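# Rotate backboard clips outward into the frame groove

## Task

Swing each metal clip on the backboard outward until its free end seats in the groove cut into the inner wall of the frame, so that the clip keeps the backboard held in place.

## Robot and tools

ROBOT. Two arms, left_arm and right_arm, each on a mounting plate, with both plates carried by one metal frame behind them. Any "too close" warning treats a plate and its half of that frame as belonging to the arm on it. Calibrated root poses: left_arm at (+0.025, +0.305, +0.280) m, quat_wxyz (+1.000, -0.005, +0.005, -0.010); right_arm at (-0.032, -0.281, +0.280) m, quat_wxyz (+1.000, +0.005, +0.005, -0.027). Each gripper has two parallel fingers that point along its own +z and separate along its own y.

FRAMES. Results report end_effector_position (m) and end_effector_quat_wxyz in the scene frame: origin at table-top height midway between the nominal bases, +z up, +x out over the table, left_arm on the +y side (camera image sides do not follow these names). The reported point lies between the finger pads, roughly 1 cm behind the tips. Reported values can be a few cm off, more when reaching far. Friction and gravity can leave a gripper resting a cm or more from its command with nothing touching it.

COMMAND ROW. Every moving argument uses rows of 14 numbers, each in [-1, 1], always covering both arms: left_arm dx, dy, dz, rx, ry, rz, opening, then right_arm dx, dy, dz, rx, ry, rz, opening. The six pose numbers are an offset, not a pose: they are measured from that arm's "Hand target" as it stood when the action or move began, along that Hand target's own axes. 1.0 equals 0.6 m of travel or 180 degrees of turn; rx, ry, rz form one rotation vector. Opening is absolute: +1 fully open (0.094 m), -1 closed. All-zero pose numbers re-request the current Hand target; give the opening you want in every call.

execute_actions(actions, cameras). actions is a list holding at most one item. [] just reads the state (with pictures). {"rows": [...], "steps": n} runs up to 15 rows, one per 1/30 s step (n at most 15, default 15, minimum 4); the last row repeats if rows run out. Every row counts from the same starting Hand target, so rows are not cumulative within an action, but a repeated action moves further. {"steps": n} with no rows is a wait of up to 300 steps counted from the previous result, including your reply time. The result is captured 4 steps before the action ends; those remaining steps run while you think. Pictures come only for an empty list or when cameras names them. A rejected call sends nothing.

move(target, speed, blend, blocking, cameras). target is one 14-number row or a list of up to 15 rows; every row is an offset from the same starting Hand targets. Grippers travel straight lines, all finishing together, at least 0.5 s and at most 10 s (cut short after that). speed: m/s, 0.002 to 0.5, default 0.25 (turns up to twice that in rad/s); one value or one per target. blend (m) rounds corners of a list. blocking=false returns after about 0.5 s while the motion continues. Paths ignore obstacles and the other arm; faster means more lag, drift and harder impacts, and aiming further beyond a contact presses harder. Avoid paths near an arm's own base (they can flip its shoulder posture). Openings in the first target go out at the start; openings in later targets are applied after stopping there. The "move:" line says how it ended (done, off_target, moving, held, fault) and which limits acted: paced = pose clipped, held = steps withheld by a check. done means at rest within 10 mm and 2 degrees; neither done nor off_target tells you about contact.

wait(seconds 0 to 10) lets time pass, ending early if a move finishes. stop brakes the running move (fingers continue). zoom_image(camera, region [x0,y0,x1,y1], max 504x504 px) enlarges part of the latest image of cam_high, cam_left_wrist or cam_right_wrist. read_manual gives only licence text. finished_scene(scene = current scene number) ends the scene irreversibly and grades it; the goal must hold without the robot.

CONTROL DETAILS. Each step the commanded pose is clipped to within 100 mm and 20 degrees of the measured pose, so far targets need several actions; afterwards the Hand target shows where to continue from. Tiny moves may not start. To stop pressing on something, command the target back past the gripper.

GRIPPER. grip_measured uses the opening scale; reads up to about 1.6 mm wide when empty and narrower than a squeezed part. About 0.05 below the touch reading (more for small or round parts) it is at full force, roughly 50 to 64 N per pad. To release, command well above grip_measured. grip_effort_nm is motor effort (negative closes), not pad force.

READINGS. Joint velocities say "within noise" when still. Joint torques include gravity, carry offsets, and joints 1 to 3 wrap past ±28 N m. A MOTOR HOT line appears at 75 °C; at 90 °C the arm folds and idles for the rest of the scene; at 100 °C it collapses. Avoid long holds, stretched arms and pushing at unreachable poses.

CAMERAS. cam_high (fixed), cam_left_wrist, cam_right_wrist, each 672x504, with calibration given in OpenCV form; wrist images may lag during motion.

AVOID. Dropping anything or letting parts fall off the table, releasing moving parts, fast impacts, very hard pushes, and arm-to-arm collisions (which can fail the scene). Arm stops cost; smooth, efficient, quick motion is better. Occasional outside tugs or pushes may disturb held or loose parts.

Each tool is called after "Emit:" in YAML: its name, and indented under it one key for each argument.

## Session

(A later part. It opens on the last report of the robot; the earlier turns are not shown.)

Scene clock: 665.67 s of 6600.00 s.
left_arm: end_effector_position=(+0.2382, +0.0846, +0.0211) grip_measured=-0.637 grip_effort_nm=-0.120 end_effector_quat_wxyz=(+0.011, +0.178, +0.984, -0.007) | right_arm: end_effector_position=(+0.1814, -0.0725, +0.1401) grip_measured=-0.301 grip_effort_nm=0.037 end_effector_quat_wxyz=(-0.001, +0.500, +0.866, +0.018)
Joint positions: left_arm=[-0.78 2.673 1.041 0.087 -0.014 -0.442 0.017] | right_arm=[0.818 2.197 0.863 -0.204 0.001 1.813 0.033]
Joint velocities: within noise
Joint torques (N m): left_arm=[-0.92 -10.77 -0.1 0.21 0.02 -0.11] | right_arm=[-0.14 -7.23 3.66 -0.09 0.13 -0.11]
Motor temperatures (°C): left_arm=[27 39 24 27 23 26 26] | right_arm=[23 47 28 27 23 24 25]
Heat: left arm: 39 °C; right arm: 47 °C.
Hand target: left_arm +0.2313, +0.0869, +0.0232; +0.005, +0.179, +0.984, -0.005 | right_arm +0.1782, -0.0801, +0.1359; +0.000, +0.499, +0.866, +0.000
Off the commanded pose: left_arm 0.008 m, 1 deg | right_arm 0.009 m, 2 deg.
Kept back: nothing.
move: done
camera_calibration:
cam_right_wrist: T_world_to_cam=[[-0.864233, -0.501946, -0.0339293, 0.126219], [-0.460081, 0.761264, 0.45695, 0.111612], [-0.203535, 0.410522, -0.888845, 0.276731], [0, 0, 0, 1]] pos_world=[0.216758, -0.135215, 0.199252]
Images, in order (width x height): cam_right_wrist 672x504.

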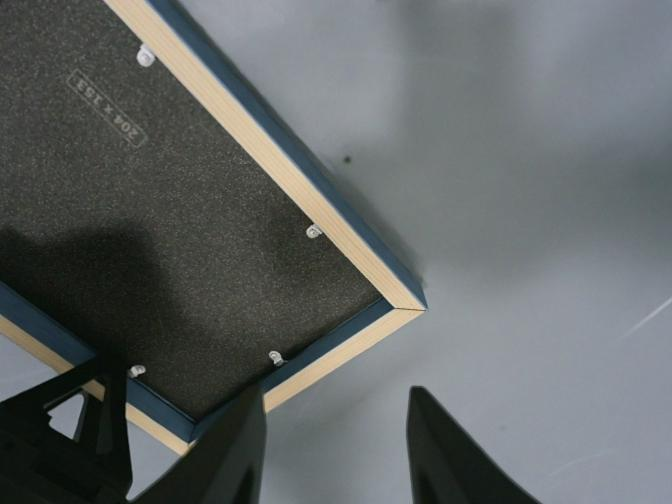

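Emit:
zoom_image:
  camera: "cam_right_wrist"
  region: [115, 350, 160, 395]

Emit:
zoom_image:
  camera: "cam_right_wrist"
  region: [255, 335, 300, 380]

Scaled by 11.200 from the camera's 672x504 image, which has a finer 960x720 frame.

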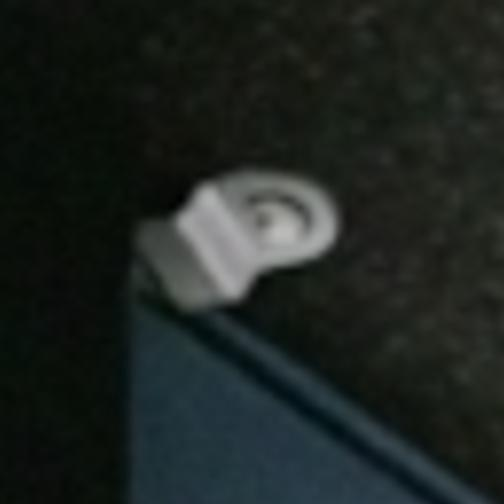

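Scaled by 11.200 from the camera's 672x504 image, which has a finer 960x720 frame.

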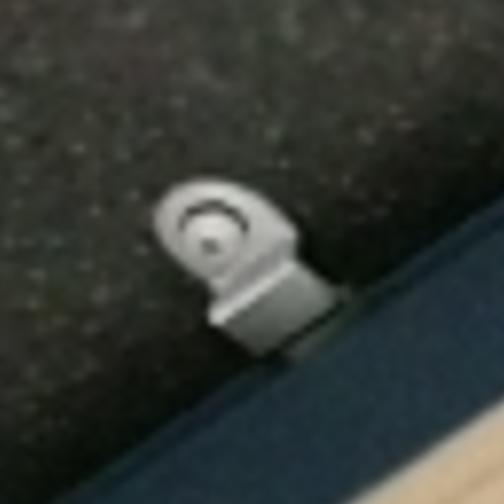

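Emit:
move:
  target:
    - [0,0,0,0,0,0,-0.3,0,0,0,0,0,0,-0.3]
    - [-0.01,0,-0.05,0,0,0,-0.1,0,0,0,0,0,0,-0.3]
  speed: 0.06
  cameras: ["cam_right_wrist"]

Emit:
zoom_image:
  camera: "cam_right_wrist"
  region: [115, 350, 160, 395]

Scene clock: 669.70 s of 6600.00 s.
left_arm: end_effector_position=(+0.2375, +0.0854, +0.0473) grip_measured=-0.103 grip_effort_nm=0.168 end_effector_quat_wxyz=(+0.006, +0.178, +0.984, -0.004) | right_arm: end_effector_position=(+0.1810, -0.0729, +0.1401) grip_measured=-0.301 grip_effort_nm=0.046 end_effector_quat_wxyz=(-0.002, +0.500, +0.866, +0.017)
Joint positions: left_arm=[-0.781 2.572 1.003 0.012 -0.014 -0.443 0.042] | right_arm=[0.818 2.197 0.863 -0.206 0.001 1.812 0.033]
Joint velocities: within noise
Joint torques (N m): left_arm=[-0.28 -11.84 0.72 0.13 0.03 -0.05] | right_arm=[-0.23 -7.39 3.86 -0.04 0.12 -0.07]
Motor temperatures (°C): left_arm=[27 39 24 27 23 26 26] | right_arm=[23 46 28 27 23 24 25]
Heat: left arm: 39 °C; right arm: 46 °C.
Hand target: left_arm +0.2366, +0.0851, +0.0532; +0.005, +0.179, +0.984, -0.005 | right_arm +0.1782, -0.0801, +0.1359; +0.000, +0.500, +0.866, +0.000
Off the commanded pose: left_arm 0.006 m, 0 deg | right_arm 0.009 m, 2 deg.
Kept back: nothing.
move: done
camera_calibration:
cam_right_wrist: T_world_to_cam=[[-0.863888, -0.502684, -0.0317217, 0.125241], [-0.459942, 0.761628, 0.456483, 0.111798], [-0.205307, 0.40894, -0.889166, 0.277043], [0, 0, 0, 1]] pos_world=[0.216493, -0.135486, 0.199276]
Images, in order (width x height): cam_right_wrist 672x504.

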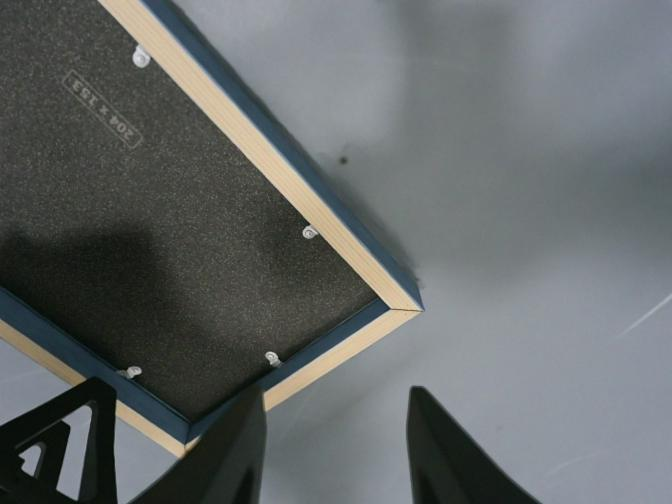

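Scaled by 11.200 from the camera's 672x504 image, which has a finer 960x720 frame.

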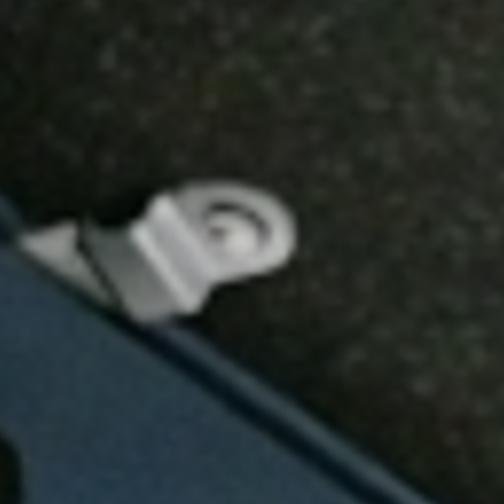

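Emit:
zoom_image:
  camera: "cam_right_wrist"
  region: [60, 340, 160, 440]

Scaled by 5.040 from the camera's 672x504 image, which has a finer 960x720 frame.

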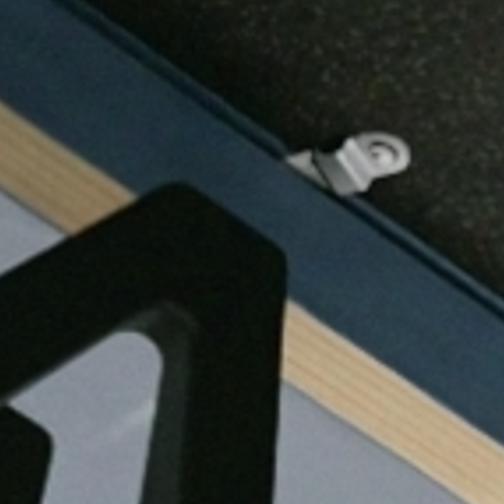

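Emit:
move:
  target:
    - [0.005,0,0.03,0,0,0,-0.1,0,0,0,0,0,0,-0.3]
    - [0.005,0,0.06,0,0,0,-0.1,0,0,0,0,0,0,-0.3]
  speed: 0.06
  cameras: ["cam_left_wrist","cam_right_wrist"]

Emit:
zoom_image:
  camera: "cam_right_wrist"
  region: [90, 330, 170, 410]

Emit:
zoom_image:
  camera: "cam_left_wrist"
  region: [300, 390, 450, 504]

Scene clock: 673.10 s of 6600.00 s.
left_arm: end_effector_position=(+0.2335, +0.0890, +0.0213) grip_measured=-0.103 grip_effort_nm=0.168 end_effector_quat_wxyz=(+0.002, +0.178, +0.984, -0.001) | right_arm: end_effector_position=(+0.1810, -0.0729, +0.1401) grip_measured=-0.301 grip_effort_nm=0.042 end_effector_quat_wxyz=(-0.002, +0.500, +0.866, +0.017)
Joint positions: left_arm=[-0.781 2.671 1.036 0.068 -0.014 -0.443 0.042] | right_arm=[0.818 2.197 0.863 -0.206 0.001 1.812 0.033]
Joint velocities: within noise
Joint torques (N m): left_arm=[-0.47 -8.34 1.92 0.35 0.02 -0.07] | right_arm=[-0.18 -7.47 3.75 0.01 0.12 -0.07]
Motor temperatures (°C): left_arm=[27 40 24 27 23 26 26] | right_arm=[23 45 28 27 23 24 25]
Heat: left arm: 40 °C; right arm: 45 °C.
Hand target: left_arm +0.2341, +0.0859, +0.0172; +0.005, +0.179, +0.984, -0.005 | right_arm +0.1782, -0.0801, +0.1359; +0.000, +0.500, +0.866, +0.000
Off the commanded pose: left_arm 0.005 m, 1 deg | right_arm 0.009 m, 2 deg.
Kept back: nothing.
move: done
camera_calibration:
cam_left_wrist: T_world_to_cam=[[-0.348019, -0.937447, 0.0086696, 0.165367], [-0.854466, 0.320991, 0.408476, 0.204801], [-0.385708, 0.13475, -0.912728, 0.181132], [0, 0, 0, 1]] pos_world=[0.30241, 0.0648761, 0.0802343]
cam_right_wrist: T_world_to_cam=[[-0.863888, -0.502684, -0.0317217, 0.125241], [-0.459942, 0.761628, 0.456483, 0.111798], [-0.205307, 0.40894, -0.889166, 0.277043], [0, 0, 0, 1]] pos_world=[0.216493, -0.135486, 0.199276]
Images, in order (width x height): cam_left_wrist 672x504, cam_right_wrist 672x504.

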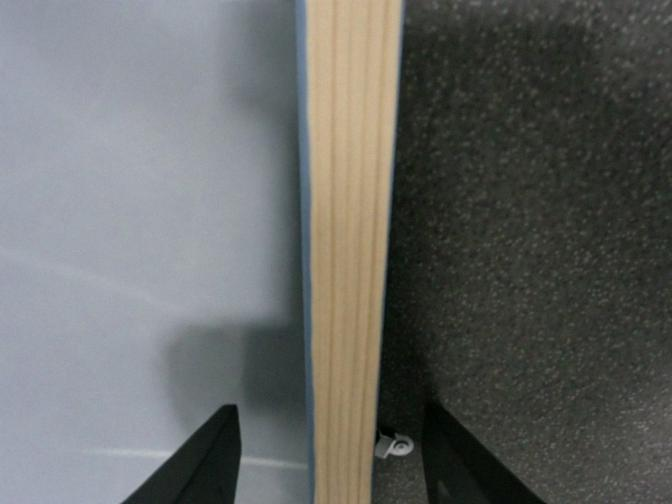

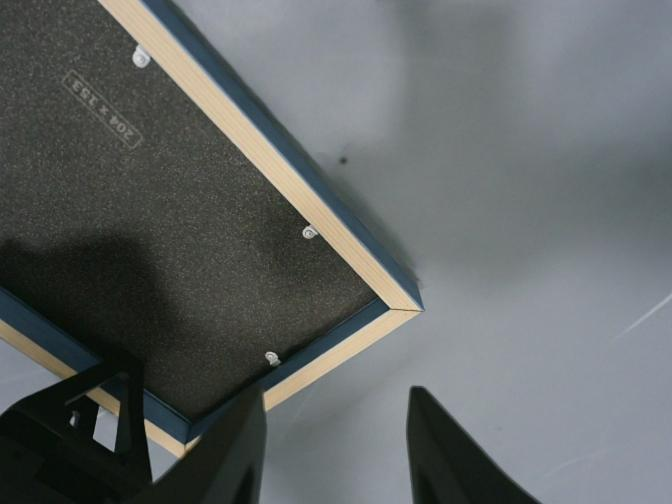

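Scaled by 6.300 from the camera's 672x504 image, which has a finer 960x720 frame.

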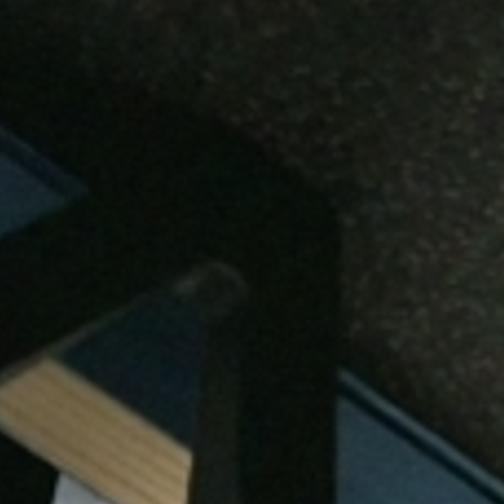

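Scaled by 3.360 from the camera's 672x504 image, which has a finer 960x720 frame.

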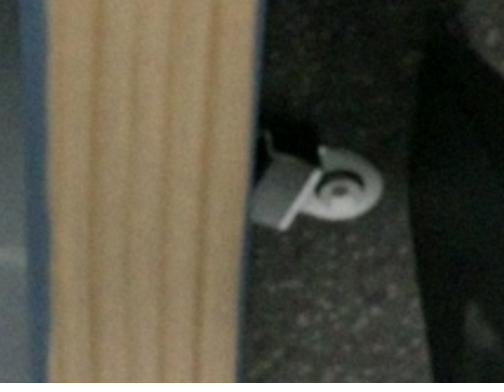

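Emit:
move:
  target:
    - [0,0,-0.02,0,0,0,-0.1,0,0,0,0,0,0,-0.3]
    - [-0.012,-0.003,-0.02,0,0,0,-0.1,0,0,0,0,0,0,-0.3]
    - [-0.005,-0.003,-0.02,0,0,0,-0.1,0,0,0,0,0,0,-0.3]
    - [-0.005,-0.003,0,0,0,0,-0.1,0,0,0,0,0,0,-0.3]
  speed: 0.08
  cameras: ["cam_left_wrist","cam_right_wrist"]

Emit:
zoom_image:
  camera: "cam_right_wrist"
  region: [90, 330, 170, 410]

Emit:
zoom_image:
  camera: "cam_left_wrist"
  region: [300, 390, 450, 504]

Scene clock: 674.43 s of 6600.00 s.
left_arm: end_effector_position=(+0.2373, +0.0850, +0.0218) grip_measured=-0.103 grip_effort_nm=0.168 end_effector_quat_wxyz=(+0.004, +0.178, +0.984, -0.003) | right_arm: end_effector_position=(+0.1810, -0.0729, +0.1401) grip_measured=-0.301 grip_effort_nm=0.042 end_effector_quat_wxyz=(-0.002, +0.500, +0.866, +0.017)
Joint positions: left_arm=[-0.781 2.672 1.052 0.059 -0.014 -0.443 0.042] | right_arm=[0.818 2.197 0.863 -0.206 0.001 1.812 0.033]
Joint velocities: within noise
Joint torques (N m): left_arm=[-0.59 -8.35 1.94 0.32 0.03 -0.08] | right_arm=[-0.27 -7.41 3.85 -0.02 0.12 -0.04]
Motor temperatures (°C): left_arm=[27 39 24 27 23 26 26] | right_arm=[23 45 28 27 23 24 25]
Heat: left arm: 39 °C; right arm: 45 °C.
Hand target: left_arm +0.2362, +0.0831, +0.0173; +0.004, +0.179, +0.984, -0.005 | right_arm +0.1782, -0.0801, +0.1359; +0.000, +0.500, +0.866, +0.000
Off the commanded pose: left_arm 0.005 m, 0 deg | right_arm 0.009 m, 2 deg.
Kept back: nothing.
move: done
camera_calibration:
cam_left_wrist: T_world_to_cam=[[-0.347981, -0.937431, 0.0114659, 0.162911], [-0.856326, 0.322805, 0.403118, 0.209589], [-0.381596, 0.130459, -0.915076, 0.183002], [0, 0, 0, 1]] pos_world=[0.306, 0.0611876, 0.0811036]
cam_right_wrist: T_world_to_cam=[[-0.863888, -0.502684, -0.0317217, 0.125241], [-0.459942, 0.761628, 0.456483, 0.111798], [-0.205307, 0.40894, -0.889166, 0.277043], [0, 0, 0, 1]] pos_world=[0.216493, -0.135486, 0.199276]
Images, in order (width x height): cam_left_wrist 672x504, cam_right_wrist 672x504.

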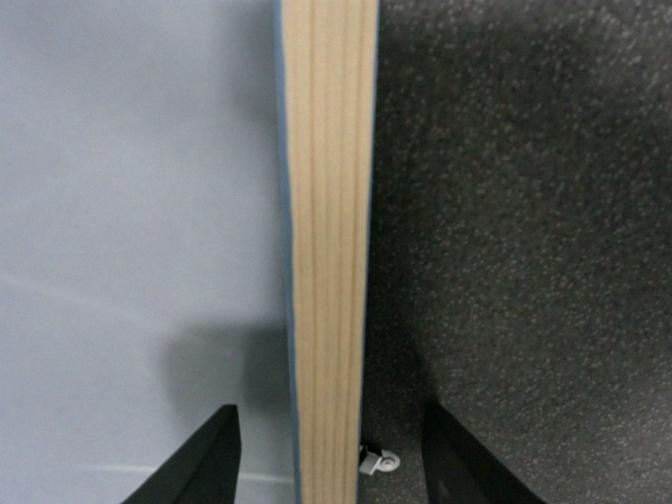

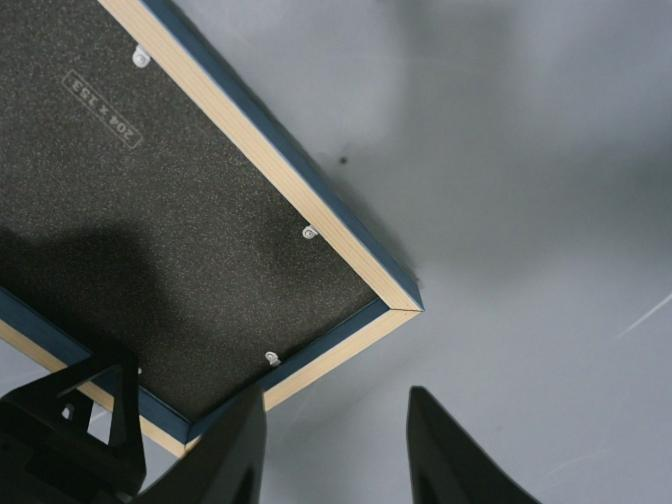

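Scaled by 6.300 from the camera's 672x504 image, which has a finer 960x720 frame.

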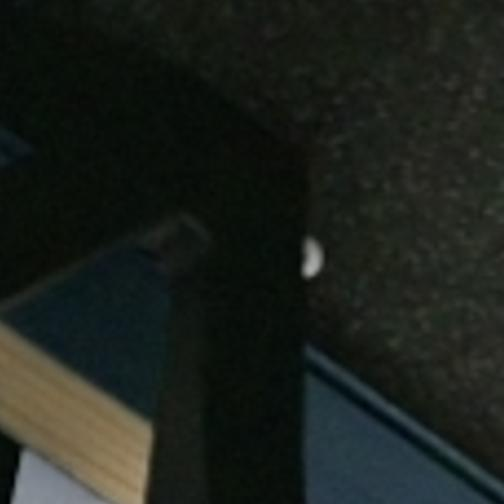

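Scaled by 3.360 from the camera's 672x504 image, which has a finer 960x720 frame.

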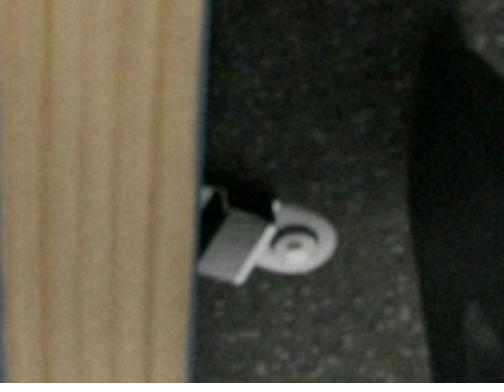

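Emit:
move:
  target:
    - [0,0,-0.015,0,0,0,-0.1,0,0,0,0,0,0,-0.3]
    - [0.005,0,-0.015,0,0,0,-0.1,0,0,0,0,0,0,-0.3]
    - [0.002,0,0.002,0,0,0,-0.1,0,0,0,0,0,0,-0.3]
    - [0.002,0,0.002,0,0,0,-0.45,0,0,0,0,0,0,-0.3]
  speed: 0.08
  cameras: ["cam_left_wrist","cam_right_wrist"]

Emit:
zoom_image:
  camera: "cam_left_wrist"
  region: [300, 390, 450, 504]

Scene clock: 675.93 s of 6600.00 s.
left_arm: end_effector_position=(+0.2356, +0.0855, +0.0212) grip_measured=-0.447 grip_effort_nm=-0.120 end_effector_quat_wxyz=(+0.004, +0.180, +0.984, -0.003) | right_arm: end_effector_position=(+0.1810, -0.0729, +0.1401) grip_measured=-0.301 grip_effort_nm=0.037 end_effector_quat_wxyz=(-0.002, +0.500, +0.866, +0.017)
Joint positions: left_arm=[-0.784 2.673 1.049 0.062 -0.014 -0.443 0.026] | right_arm=[0.818 2.197 0.863 -0.206 0.001 1.812 0.033]
Joint velocities: within noise
Joint torques (N m): left_arm=[-0.51 -8.1 2 0.34 0.03 -0.1] | right_arm=[-0.18 -7.24 3.89 -0.06 0.1 -0.11]
Motor temperatures (°C): left_arm=[27 39 24 27 23 26 26] | right_arm=[23 45 28 27 23 24 25]
Heat: left arm: 39 °C; right arm: 45 °C.
Hand target: left_arm +0.2351, +0.0836, +0.0160; +0.004, +0.179, +0.984, -0.005 | right_arm +0.1782, -0.0801, +0.1359; +0.000, +0.499, +0.866, +0.000
Off the commanded pose: left_arm 0.006 m, 0 deg | right_arm 0.009 m, 2 deg.
Kept back: nothing.
move: done
camera_calibration:
cam_left_wrist: T_world_to_cam=[[-0.350493, -0.936501, 0.0110021, 0.163291], [-0.854816, 0.324678, 0.404813, 0.207676], [-0.38268, 0.13248, -0.914333, 0.181825], [0, 0, 0, 1]] pos_world=[0.304338, 0.0614061, 0.0803816]
cam_right_wrist: T_world_to_cam=[[-0.863696, -0.503014, -0.0317291, 0.125183], [-0.460238, 0.761455, 0.456473, 0.111841], [-0.205452, 0.408857, -0.889171, 0.277064], [0, 0, 0, 1]] pos_world=[0.216517, -0.135473, 0.199277]
Images, in order (width x height): cam_left_wrist 672x504, cam_right_wrist 672x504.

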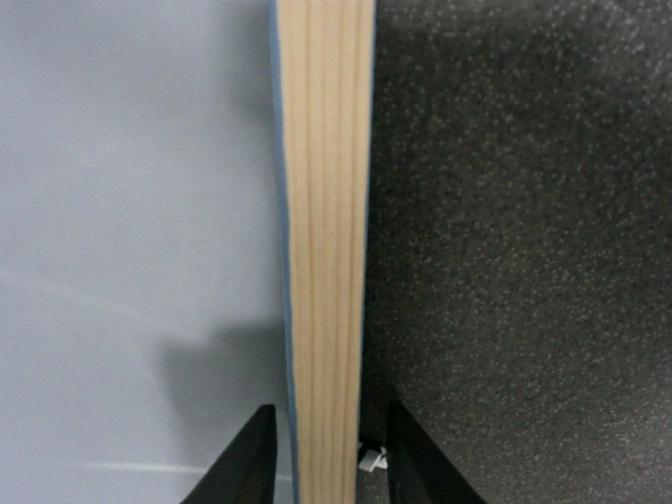

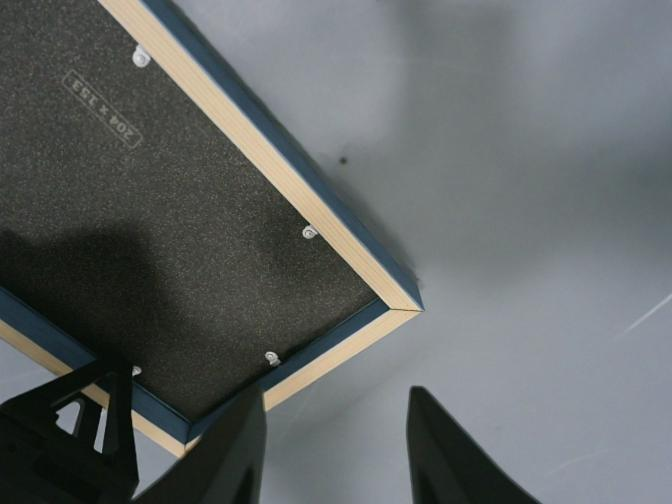

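Scaled by 3.360 from the camera's 672x504 image, which has a finer 960x720 frame.

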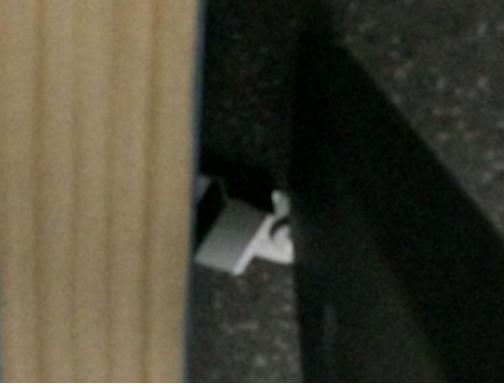

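Emit:
move:
  target:
    - [0.003,0.003,0,0,0,0,-0.58,0,0,0,0,0,0,-0.3]
    - [0.003,0.003,0,0,0,0,-0.68,0,0,0,0,0,0,-0.3]
  speed: 0.08
  cameras: ["cam_left_wrist","cam_right_wrist"]

Emit:
zoom_image:
  camera: "cam_left_wrist"
  region: [300, 390, 450, 504]

Emit:
zoom_image:
  camera: "cam_right_wrist"
  region: [115, 350, 160, 395]

Scene clock: 678.07 s of 6600.00 s.
left_arm: end_effector_position=(+0.2365, +0.0848, +0.0212) grip_measured=-0.676 grip_effort_nm=-0.168 end_effector_quat_wxyz=(+0.005, +0.179, +0.984, -0.004) | right_arm: end_effector_position=(+0.1810, -0.0729, +0.1401) grip_measured=-0.301 grip_effort_nm=0.042 end_effector_quat_wxyz=(-0.002, +0.500, +0.866, +0.017)
Joint positions: left_arm=[-0.783 2.673 1.049 0.066 -0.013 -0.443 0.015] | right_arm=[0.818 2.197 0.863 -0.206 0.001 1.812 0.033]
Joint velocities: within noise
Joint torques (N m): left_arm=[-0.31 -8.25 1.18 0.39 0.02 -0.07] | right_arm=[-0.27 -7.38 3.81 -0.01 0.12 -0.04]
Motor temperatures (°C): left_arm=[27 39 24 27 23 26 26] | right_arm=[23 45 28 27 23 24 25]
Heat: left arm: 39 °C; right arm: 45 °C.
Hand target: left_arm +0.2341, +0.0859, +0.0160; +0.004, +0.179, +0.984, -0.004 | right_arm +0.1782, -0.0801, +0.1359; +0.000, +0.499, +0.866, +0.000
Off the commanded pose: left_arm 0.006 m, 0 deg | right_arm 0.009 m, 2 deg.
Kept back: nothing.
move: done
camera_calibration:
cam_left_wrist: T_world_to_cam=[[-0.34976, -0.936747, 0.0131515, 0.162793], [-0.856142, 0.325301, 0.401498, 0.208929], [-0.38038, 0.129168, -0.915766, 0.182005], [0, 0, 0, 1]] pos_world=[0.305042, 0.0610217, 0.080648]
cam_right_wrist: T_world_to_cam=[[-0.863696, -0.503014, -0.0317291, 0.125183], [-0.460238, 0.761455, 0.456473, 0.111841], [-0.205452, 0.408857, -0.889171, 0.277064], [0, 0, 0, 1]] pos_world=[0.216517, -0.135473, 0.199277]
Images, in order (width x height): cam_left_wrist 672x504, cam_right_wrist 672x504.

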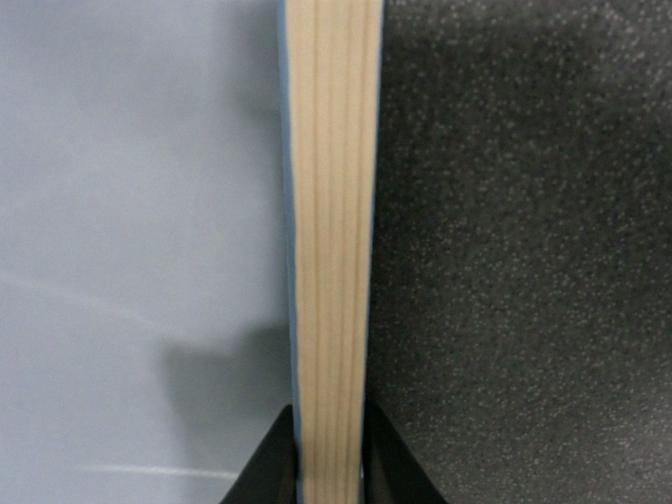

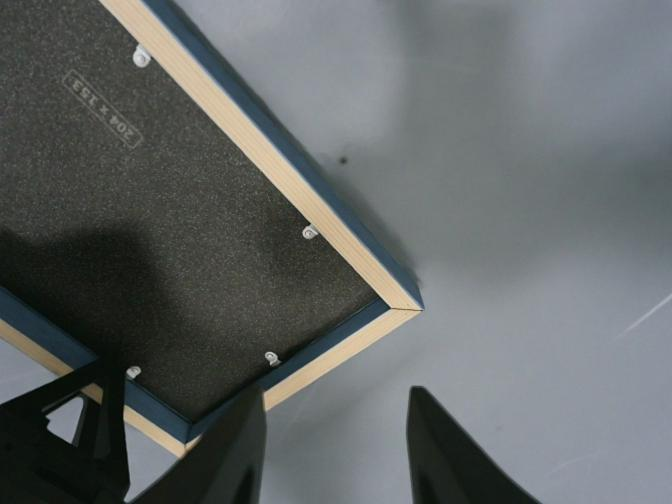

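Scaled by 3.360 from the camera's 672x504 image, which has a finer 960x720 frame.

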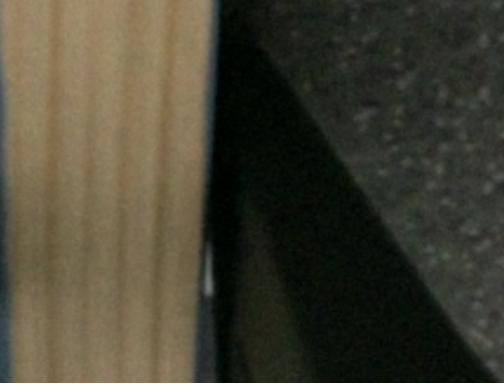

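Scaled by 11.200 from the camera's 672x504 image, which has a finer 960x720 frame.

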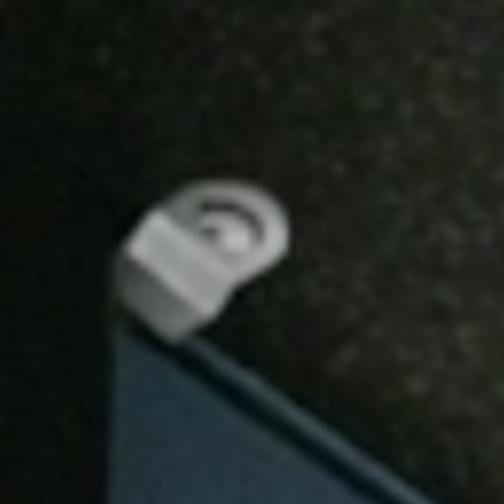

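Emit:
move:
  target:
    - [0.002,0,0,0,0,0,-0.77,0,0,0,0,0,0,-0.3]
  speed: 0.08
  cameras: ["cam_right_wrist"]

Emit:
zoom_image:
  camera: "cam_right_wrist"
  region: [115, 350, 160, 395]

Scene clock: 679.03 s of 6600.00 s.
left_arm: end_effector_position=(+0.2366, +0.0854, +0.0212) grip_measured=-0.751 grip_effort_nm=-1.004 end_effector_quat_wxyz=(+0.005, +0.179, +0.984, -0.003) | right_arm: end_effector_position=(+0.1810, -0.0729, +0.1401) grip_measured=-0.301 grip_effort_nm=0.037 end_effector_quat_wxyz=(-0.002, +0.500, +0.866, +0.017)
Joint positions: left_arm=[-0.783 2.673 1.049 0.065 -0.016 -0.443 0.012] | right_arm=[0.818 2.197 0.863 -0.206 0.001 1.812 0.033]
Joint velocities: within noise
Joint torques (N m): left_arm=[-0.46 -8.31 0.84 0.43 0.05 -0.08] | right_arm=[-0.25 -7.32 3.85 -0.02 0.13 -0.06]
Motor temperatures (°C): left_arm=[27 39 24 27 23 26 26] | right_arm=[23 44 28 27 23 24 25]
Heat: left arm: 39 °C; right arm: 44 °C.
Hand target: left_arm +0.2330, +0.0863, +0.0160; +0.004, +0.179, +0.984, -0.005 | right_arm +0.1782, -0.0801, +0.1359; +0.000, +0.499, +0.866, +0.000
Off the commanded pose: left_arm 0.006 m, 0 deg | right_arm 0.009 m, 2 deg.
Kept back: nothing.
move: done
camera_calibration:
cam_right_wrist: T_world_to_cam=[[-0.863696, -0.503014, -0.0317291, 0.125183], [-0.460238, 0.761455, 0.456473, 0.111841], [-0.205452, 0.408857, -0.889171, 0.277064], [0, 0, 0, 1]] pos_world=[0.216517, -0.135473, 0.199277]
Images, in order (width x height): cam_right_wrist 672x504.

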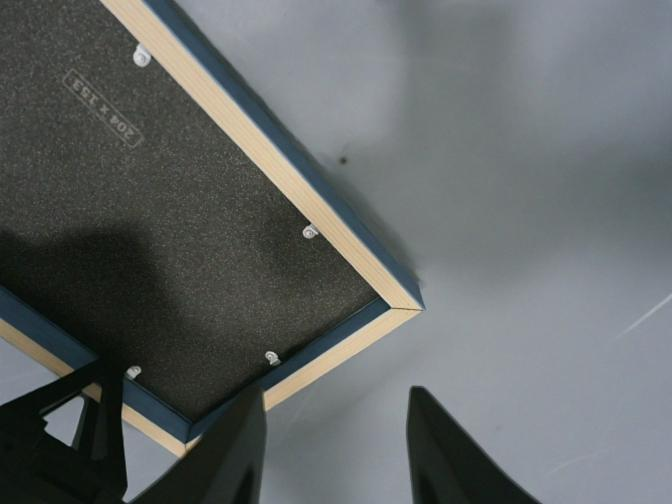

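Scaled by 11.200 from the camera's 672x504 image, which has a finer 960x720 frame.

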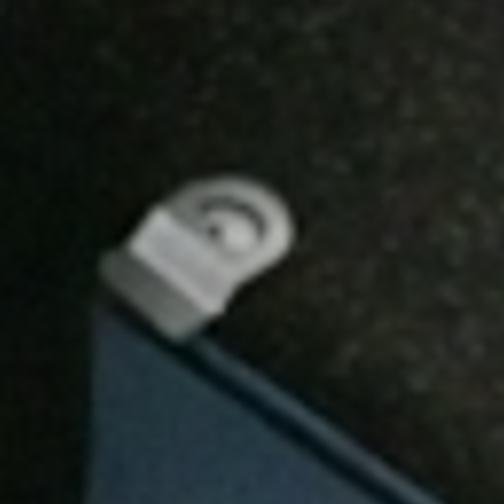

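Emit:
move:
  target: [0,0,0,0,0,0,-0.4,0,0,0,0,0,0,-0.3]
  speed: 0.1
  cameras: []

Emit:
move:
  target: [0,0,-0.1,0,0,0,-0.4,0,0,0,0,0,0,-0.3]
  speed: 0.15

Emit:
zoom_image:
  camera: "cam_right_wrist"
  region: [105, 340, 185, 400]

Scene clock: 681.00 s of 6600.00 s.
left_arm: end_effector_position=(+0.2369, +0.0852, +0.0212) grip_measured=-0.403 grip_effort_nm=0.173 end_effector_quat_wxyz=(+0.006, +0.179, +0.984, -0.003) | right_arm: end_effector_position=(+0.1810, -0.0729, +0.1401) grip_measured=-0.301 grip_effort_nm=0.037 end_effector_quat_wxyz=(-0.002, +0.500, +0.866, +0.017)
Joint positions: left_arm=[-0.783 2.673 1.049 0.066 -0.016 -0.443 0.028] | right_arm=[0.818 2.197 0.863 -0.206 0.001 1.812 0.033]
Joint velocities: within noise
Joint torques (N m): left_arm=[-0.44 -8.31 0.87 0.42 0.05 -0.09] | right_arm=[-0.16 -7.45 3.7 -0.01 0.11 -0.07]
Motor temperatures (°C): left_arm=[27 39 24 27 23 26 26] | right_arm=[23 44 28 27 23 24 25]
Heat: left arm: 39 °C; right arm: 44 °C.
Hand target: left_arm +0.2330, +0.0864, +0.0160; +0.004, +0.179, +0.984, -0.004 | right_arm +0.1782, -0.0801, +0.1359; +0.000, +0.499, +0.866, +0.000
Off the commanded pose: left_arm 0.007 m, 0 deg | right_arm 0.009 m, 2 deg.
Kept back: nothing.
move: done
No camera images: "cameras" was empty.

Scene clock: 682.03 s of 6600.00 s.
left_arm: end_effector_position=(+0.2360, +0.0869, +0.0722) grip_measured=-0.403 grip_effort_nm=0.164 end_effector_quat_wxyz=(+0.008, +0.179, +0.984, -0.005) | right_arm: end_effector_position=(+0.1810, -0.0729, +0.1401) grip_measured=-0.301 grip_effort_nm=0.042 end_effector_quat_wxyz=(-0.002, +0.500, +0.866, +0.017)
Joint positions: left_arm=[-0.783 2.472 0.951 -0.031 -0.016 -0.443 0.028] | right_arm=[0.818 2.197 0.863 -0.206 0.001 1.812 0.033]
Joint velocities: within noise
Joint torques (N m): left_arm=[-0.64 -10.86 1.14 0.14 0.04 -0.11] | right_arm=[-0.2 -7.25 3.89 -0.01 0.09 -0.04]
Motor temperatures (°C): left_arm=[27 39 24 27 23 26 26] | right_arm=[23 44 28 27 23 24 25]
Heat: left arm: 39 °C; right arm: 44 °C.
Hand target: left_arm +0.2326, +0.0870, +0.0760; +0.004, +0.179, +0.984, -0.004 | right_arm +0.1782, -0.0801, +0.1359; +0.000, +0.499, +0.866, +0.000
Off the commanded pose: left_arm 0.005 m, 0 deg | right_arm 0.009 m, 2 deg.
Kept back: nothing.
move: done
camera_calibration:
cam_left_wrist: T_world_to_cam=[[-0.349369, -0.936885, 0.0137255, 0.163794], [-0.858649, 0.325989, 0.395542, 0.188333], [-0.375052, 0.126405, -0.918345, 0.2274], [0, 0, 0, 1]] pos_world=[0.304223, 0.0633172, 0.132089]
cam_right_wrist: T_world_to_cam=[[-0.863696, -0.503014, -0.0317291, 0.125183], [-0.460238, 0.761455, 0.456473, 0.111841], [-0.205452, 0.408857, -0.889171, 0.277064], [0, 0, 0, 1]] pos_world=[0.216517, -0.135473, 0.199277]

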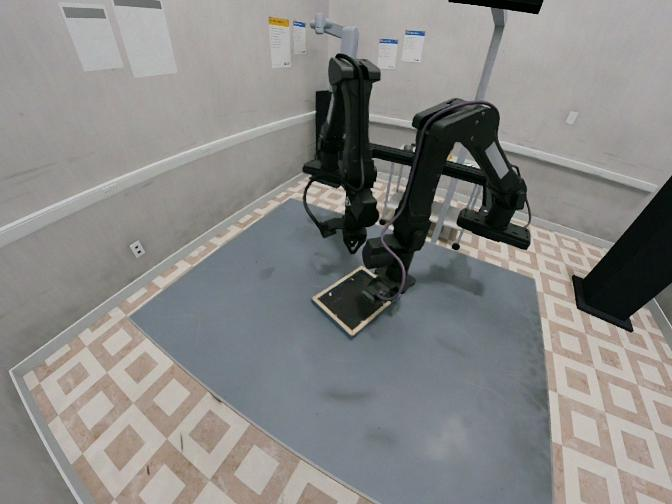

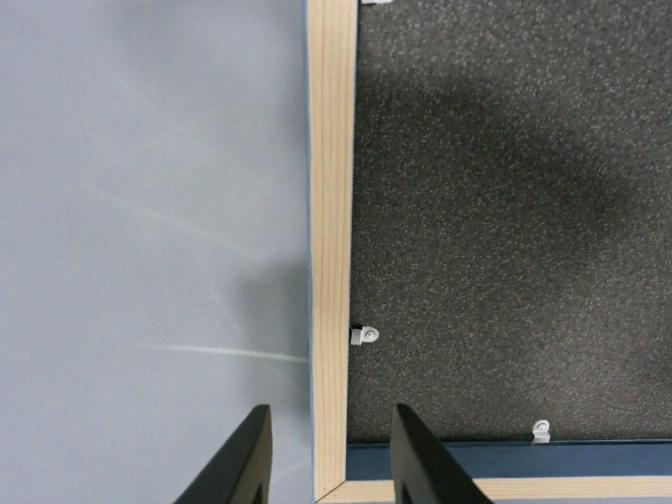

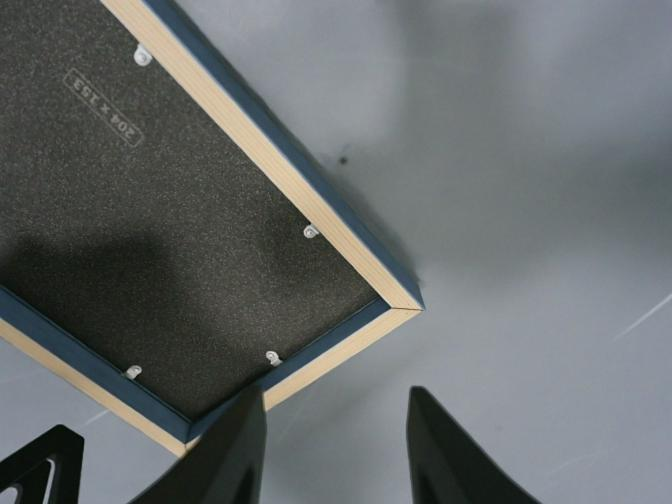

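Scaled by 6.300 from the camera's 672x504 image, which has a finer 960x720 frame.

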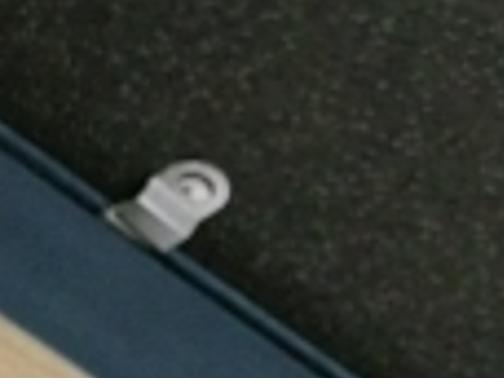

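Emit:
zoom_image:
  camera: "cam_left_wrist"
  region: [330, 310, 400, 360]

Emit:
zoom_image:
  camera: "cam_left_wrist"
  region: [505, 405, 575, 455]

Emit:
zoom_image:
  camera: "cam_right_wrist"
  region: [110, 20, 180, 70]

Emit:
zoom_image:
  camera: "cam_right_wrist"
  region: [240, 330, 310, 380]

Emit:
zoom_image:
  camera: "cam_right_wrist"
  region: [280, 210, 350, 260]

Scaled by 7.200 from the camera's 672x504 image, which has a finer 960x720 frame.

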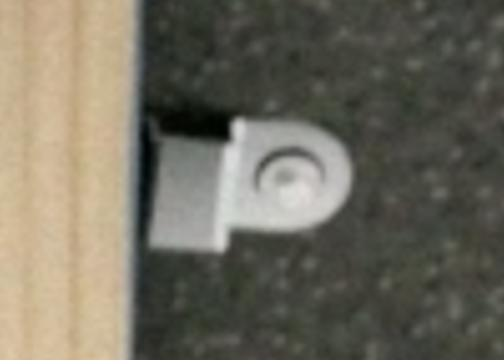

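Scaled by 7.200 from the camera's 672x504 image, which has a finer 960x720 frame.

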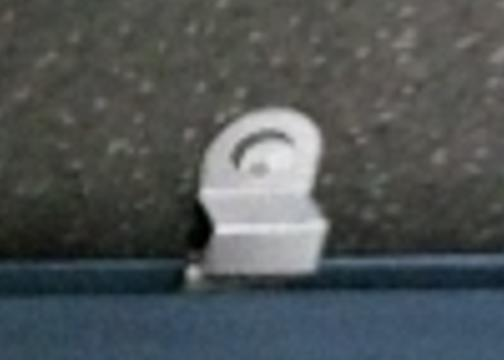

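Scaled by 7.200 from the camera's 672x504 image, which has a finer 960x720 frame.

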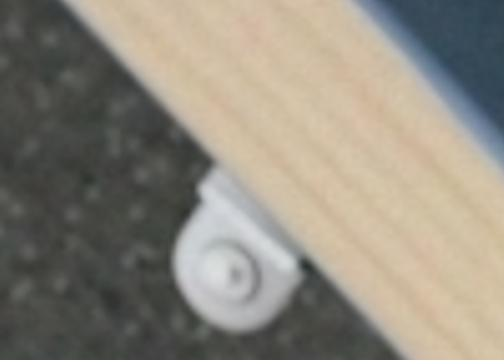

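Scaled by 7.200 from the camera's 672x504 image, which has a finer 960x720 frame.

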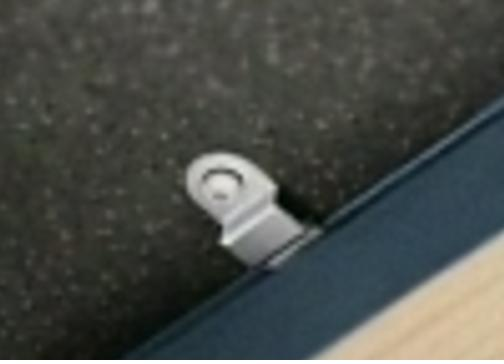

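Scaled by 7.200 from the camera's 672x504 image, which has a finer 960x720 frame.

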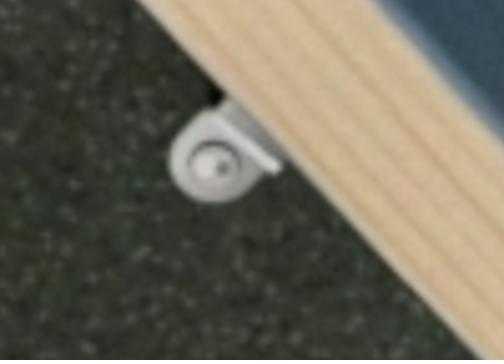

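Emit:
move:
  target:
    - [0,0,-0.08,0,0,0,-0.4,0,0,0,0,0,0,-0.3]
    - [-0.2545,-0.1078,-0.04,0,0,0.5,-0.2,0,0,0,0,0,0,-0.3]
  speed: 0.2

Scene clock: 688.20 s of 6600.00 s.
left_arm: end_effector_position=(+0.3509, -0.0282, +0.1058) grip_measured=-0.203 grip_effort_nm=0.168 end_effector_quat_wxyz=(+0.012, +0.821, +0.570, +0.003) | right_arm: end_effector_position=(+0.1810, -0.0729, +0.1401) grip_measured=-0.301 grip_effort_nm=0.046 end_effector_quat_wxyz=(-0.002, +0.500, +0.866, +0.017)
Joint positions: left_arm=[-0.778 2.715 1.821 -0.653 -0.016 1.13 0.037] | right_arm=[0.818 2.197 0.863 -0.206 0.001 1.812 0.033]
Joint velocities: within noise
Joint torques (N m): left_arm=[0.24 -11.88 6.24 0.11 0.03 0.03] | right_arm=[-0.17 -7.34 3.73 -0.01 0.11 -0.07]
Motor temperatures (°C): left_arm=[27 39 25 27 23 26 26] | right_arm=[23 44 28 26 23 24 25]
Heat: left arm: 39 °C; right arm: 44 °C.
Hand target: left_arm +0.3525, -0.0272, +0.1021; +0.006, +0.822, +0.569, +0.000 | right_arm +0.1782, -0.0801, +0.1359; +0.000, +0.500, +0.866, +0.000
Off the commanded pose: left_arm 0.004 m, 1 deg | right_arm 0.009 m, 2 deg.
Kept back: nothing.
move: done
camera_calibration:
cam_left_wrist: T_world_to_cam=[[-0.937987, 0.346337, -0.0152157, 0.341421], [0.311051, 0.860179, 0.404153, -0.0850865], [0.153061, 0.374357, -0.914565, 0.137191], [0, 0, 0, 1]] pos_world=[0.325716, -0.0964154, 0.165053]
cam_right_wrist: T_world_to_cam=[[-0.863696, -0.503014, -0.0317291, 0.125183], [-0.460238, 0.761455, 0.456473, 0.111841], [-0.205452, 0.408857, -0.889171, 0.277064], [0, 0, 0, 1]] pos_world=[0.216517, -0.135473, 0.199277]

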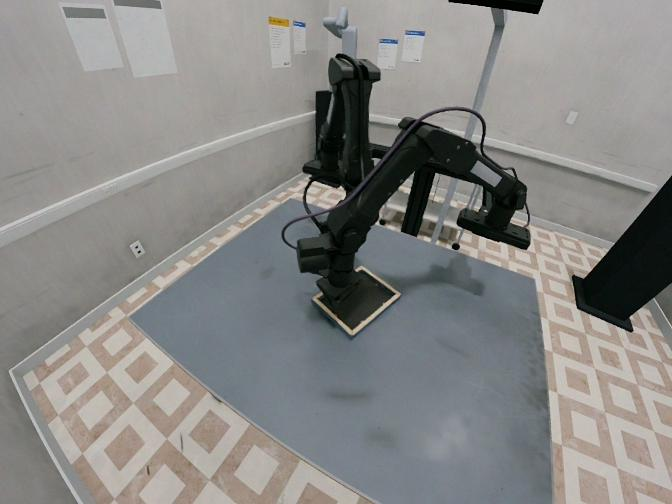

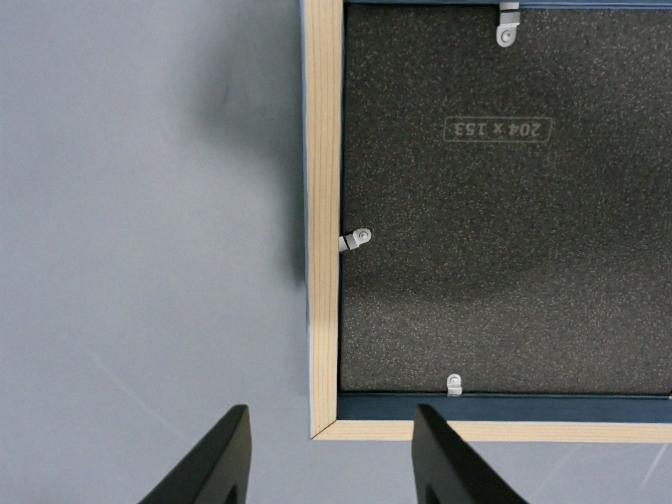

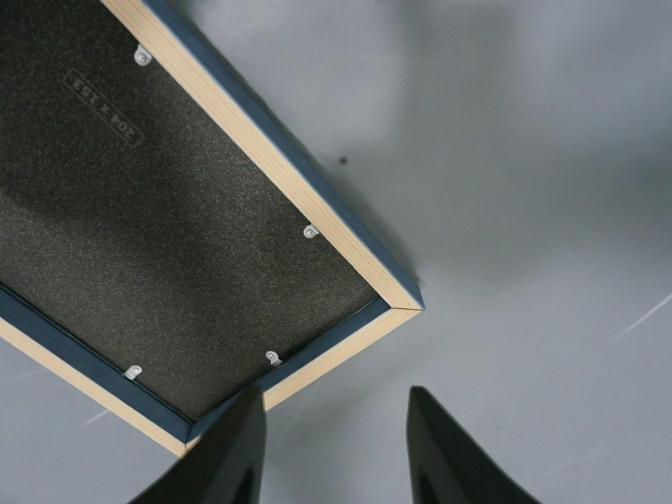

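Emit:
move:
  target: [0.0033,0.0083,0.078,0,0,0,-0.4,0,0,0,0,0,0,-0.3]
  speed: 0.15
  cameras: ["cam_left_wrist"]

Emit:
zoom_image:
  camera: "cam_left_wrist"
  region: [240, 320, 420, 455]

Scene clock: 689.87 s of 6600.00 s.
left_arm: end_effector_position=(+0.3519, -0.0230, +0.0565) grip_measured=-0.397 grip_effort_nm=-0.120 end_effector_quat_wxyz=(-0.004, +0.821, +0.571, +0.000) | right_arm: end_effector_position=(+0.1810, -0.0729, +0.1401) grip_measured=-0.301 grip_effort_nm=0.042 end_effector_quat_wxyz=(-0.002, +0.500, +0.866, +0.017)
Joint positions: left_arm=[-0.767 2.868 1.916 -0.626 -0.016 1.139 0.028] | right_arm=[0.818 2.197 0.863 -0.206 0.001 1.812 0.033]
Joint velocities: within noise
Joint torques (N m): left_arm=[0.14 -12.68 5.83 0.28 0.03 0.03] | right_arm=[-0.13 -7.32 3.85 -0.07 0.14 -0.04]
Motor temperatures (°C): left_arm=[27 39 25 27 23 26 26] | right_arm=[23 43 28 26 23 24 25]
Heat: left arm: 39 °C; right arm: 43 °C.
Hand target: left_arm +0.3581, -0.0274, +0.0553; +0.006, +0.822, +0.569, +0.000 | right_arm +0.1782, -0.0801, +0.1359; +0.000, +0.500, +0.866, +0.000
Off the commanded pose: left_arm 0.008 m, 1 deg | right_arm 0.009 m, 2 deg.
Kept back: nothing.
move: done
camera_calibration:
cam_left_wrist: T_world_to_cam=[[-0.938393, 0.345331, 0.0128577, 0.338283], [0.319031, 0.851426, 0.416284, -0.0735943], [0.132809, 0.39474, -0.909144, 0.0973258], [0, 0, 0, 1]] pos_world=[0.327996, -0.0925781, 0.11477]
Images, in order (width x height): cam_left_wrist 672x504.

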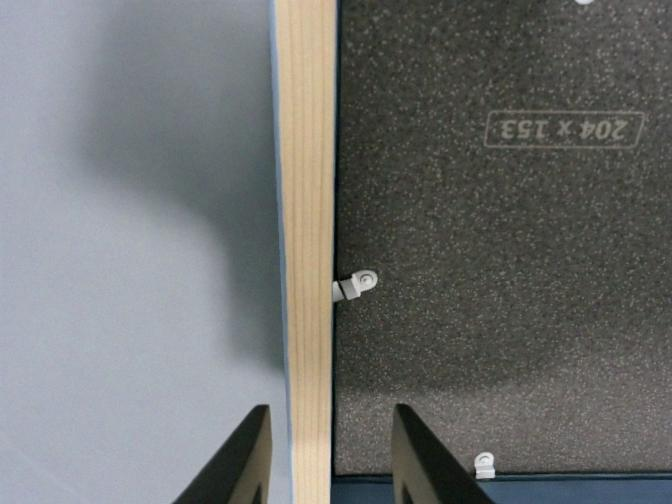

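Scaled by 2.800 from the camera's 672x504 image, which has a finer 960x720 frame.

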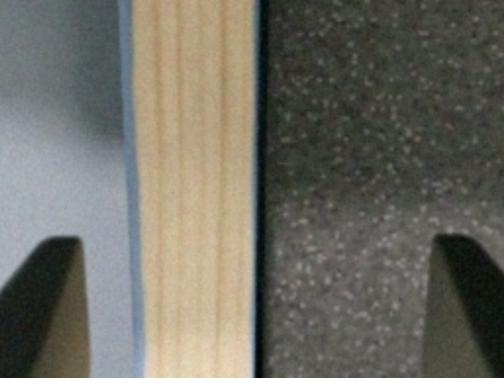

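Emit:
move:
  target:
    - [0,0.013,0,0,0,0,-0.4,0,0,0,0,0,0,-0.3]
    - [0,0.0,0,0,0,0,-0.4,0,0,0,0,0,0,-0.3]
  speed: 0.1
  cameras: ["cam_left_wrist"]

Scene clock: 690.90 s of 6600.00 s.
left_arm: end_effector_position=(+0.3605, -0.0278, +0.0568) grip_measured=-0.397 grip_effort_nm=-0.120 end_effector_quat_wxyz=(+0.006, +0.821, +0.571, +0.002) | right_arm: end_effector_position=(+0.1810, -0.0729, +0.1401) grip_measured=-0.301 grip_effort_nm=0.042 end_effector_quat_wxyz=(-0.002, +0.500, +0.866, +0.017)
Joint positions: left_arm=[-0.762 2.883 1.952 -0.627 -0.016 1.143 0.028] | right_arm=[0.818 2.197 0.863 -0.206 0.001 1.812 0.033]
Joint velocities: within noise
Joint torques (N m): left_arm=[-0.29 -14 3.44 0.3 0.04 0] | right_arm=[-0.14 -7.2 3.85 -0.02 0.12 -0.06]
Motor temperatures (°C): left_arm=[27 39 25 27 23 26 26] | right_arm=[23 43 28 26 23 24 25]
Heat: left arm: 39 °C; right arm: 43 °C.
Hand target: left_arm +0.3582, -0.0274, +0.0552; +0.006, +0.822, +0.569, +0.000 | right_arm +0.1782, -0.0801, +0.1359; +0.000, +0.500, +0.866, +0.000
Off the commanded pose: left_arm 0.003 m, 0 deg | right_arm 0.009 m, 2 deg.
Kept back: nothing.
move: done
camera_calibration:
cam_left_wrist: T_world_to_cam=[[-0.938936, 0.344043, -0.00576636, 0.349266], [0.311823, 0.85785, 0.408485, -0.0691518], [0.145483, 0.381743, -0.912747, 0.0936582], [0, 0, 0, 1]] pos_world=[0.335875, -0.096594, 0.115748]
Images, in order (width x height): cam_left_wrist 672x504.

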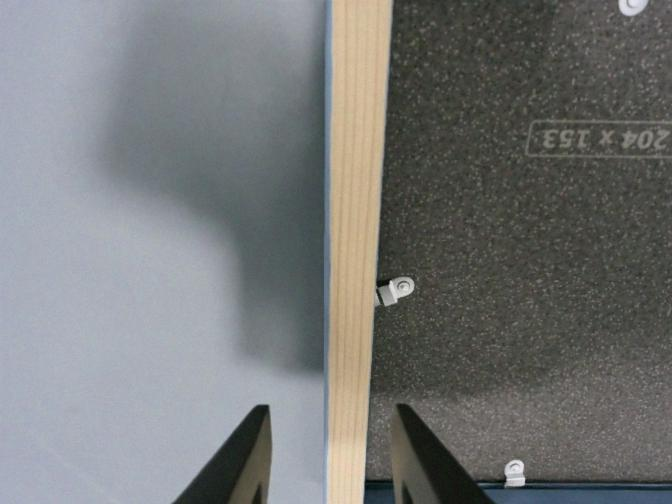

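Emit:
move:
  target: [-0.007,-0.007,0.02,0,0,0,-0.4,0,0,0,0,0,0,-0.3]
  speed: 0.1
  cameras: ["cam_left_wrist"]

Scene clock: 691.93 s of 6600.00 s.
left_arm: end_effector_position=(+0.3593, -0.0319, +0.0530) grip_measured=-0.397 grip_effort_nm=-0.125 end_effector_quat_wxyz=(+0.012, +0.823, +0.568, +0.003) | right_arm: end_effector_position=(+0.1810, -0.0729, +0.1401) grip_measured=-0.301 grip_effort_nm=0.042 end_effector_quat_wxyz=(-0.002, +0.500, +0.866, +0.017)
Joint positions: left_arm=[-0.769 2.891 1.952 -0.607 -0.016 1.143 0.028] | right_arm=[0.818 2.197 0.863 -0.206 0.001 1.812 0.033]
Joint velocities: within noise
Joint torques (N m): left_arm=[-0.65 -12.33 3.75 0.34 0.04 -0.11] | right_arm=[-0.2 -7.39 3.88 -0.03 0.14 -0.05]
Motor temperatures (°C): left_arm=[27 39 25 27 23 26 26] | right_arm=[23 43 28 26 23 24 25]
Heat: left arm: 39 °C; right arm: 43 °C.
Hand target: left_arm +0.3529, -0.0299, +0.0432; +0.006, +0.822, +0.569, +0.000 | right_arm +0.1782, -0.0801, +0.1359; +0.000, +0.500, +0.866, +0.000
Off the commanded pose: left_arm 0.012 m, 1 deg | right_arm 0.009 m, 2 deg.
Kept back: nothing.
move: off_target (left_arm)
camera_calibration:
cam_left_wrist: T_world_to_cam=[[-0.93625, 0.350959, -0.0162599, 0.349362], [0.314919, 0.858826, 0.404034, -0.0646079], [0.155764, 0.373156, -0.9146, 0.0879924], [0, 0, 0, 1]] pos_world=[0.333731, -0.0999597, 0.112262]
Images, in order (width x height): cam_left_wrist 672x504.

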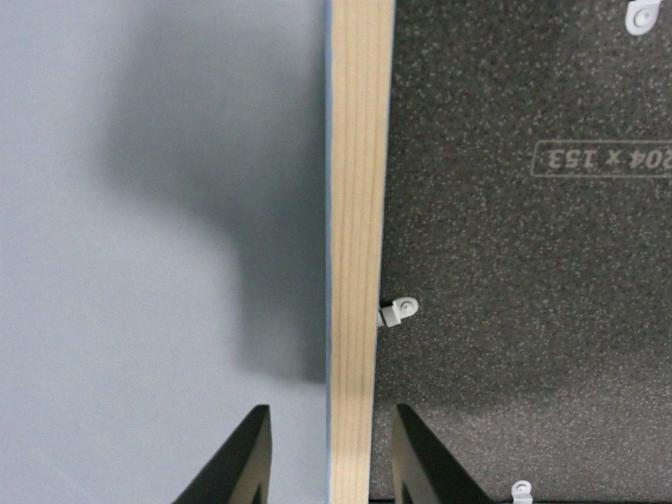

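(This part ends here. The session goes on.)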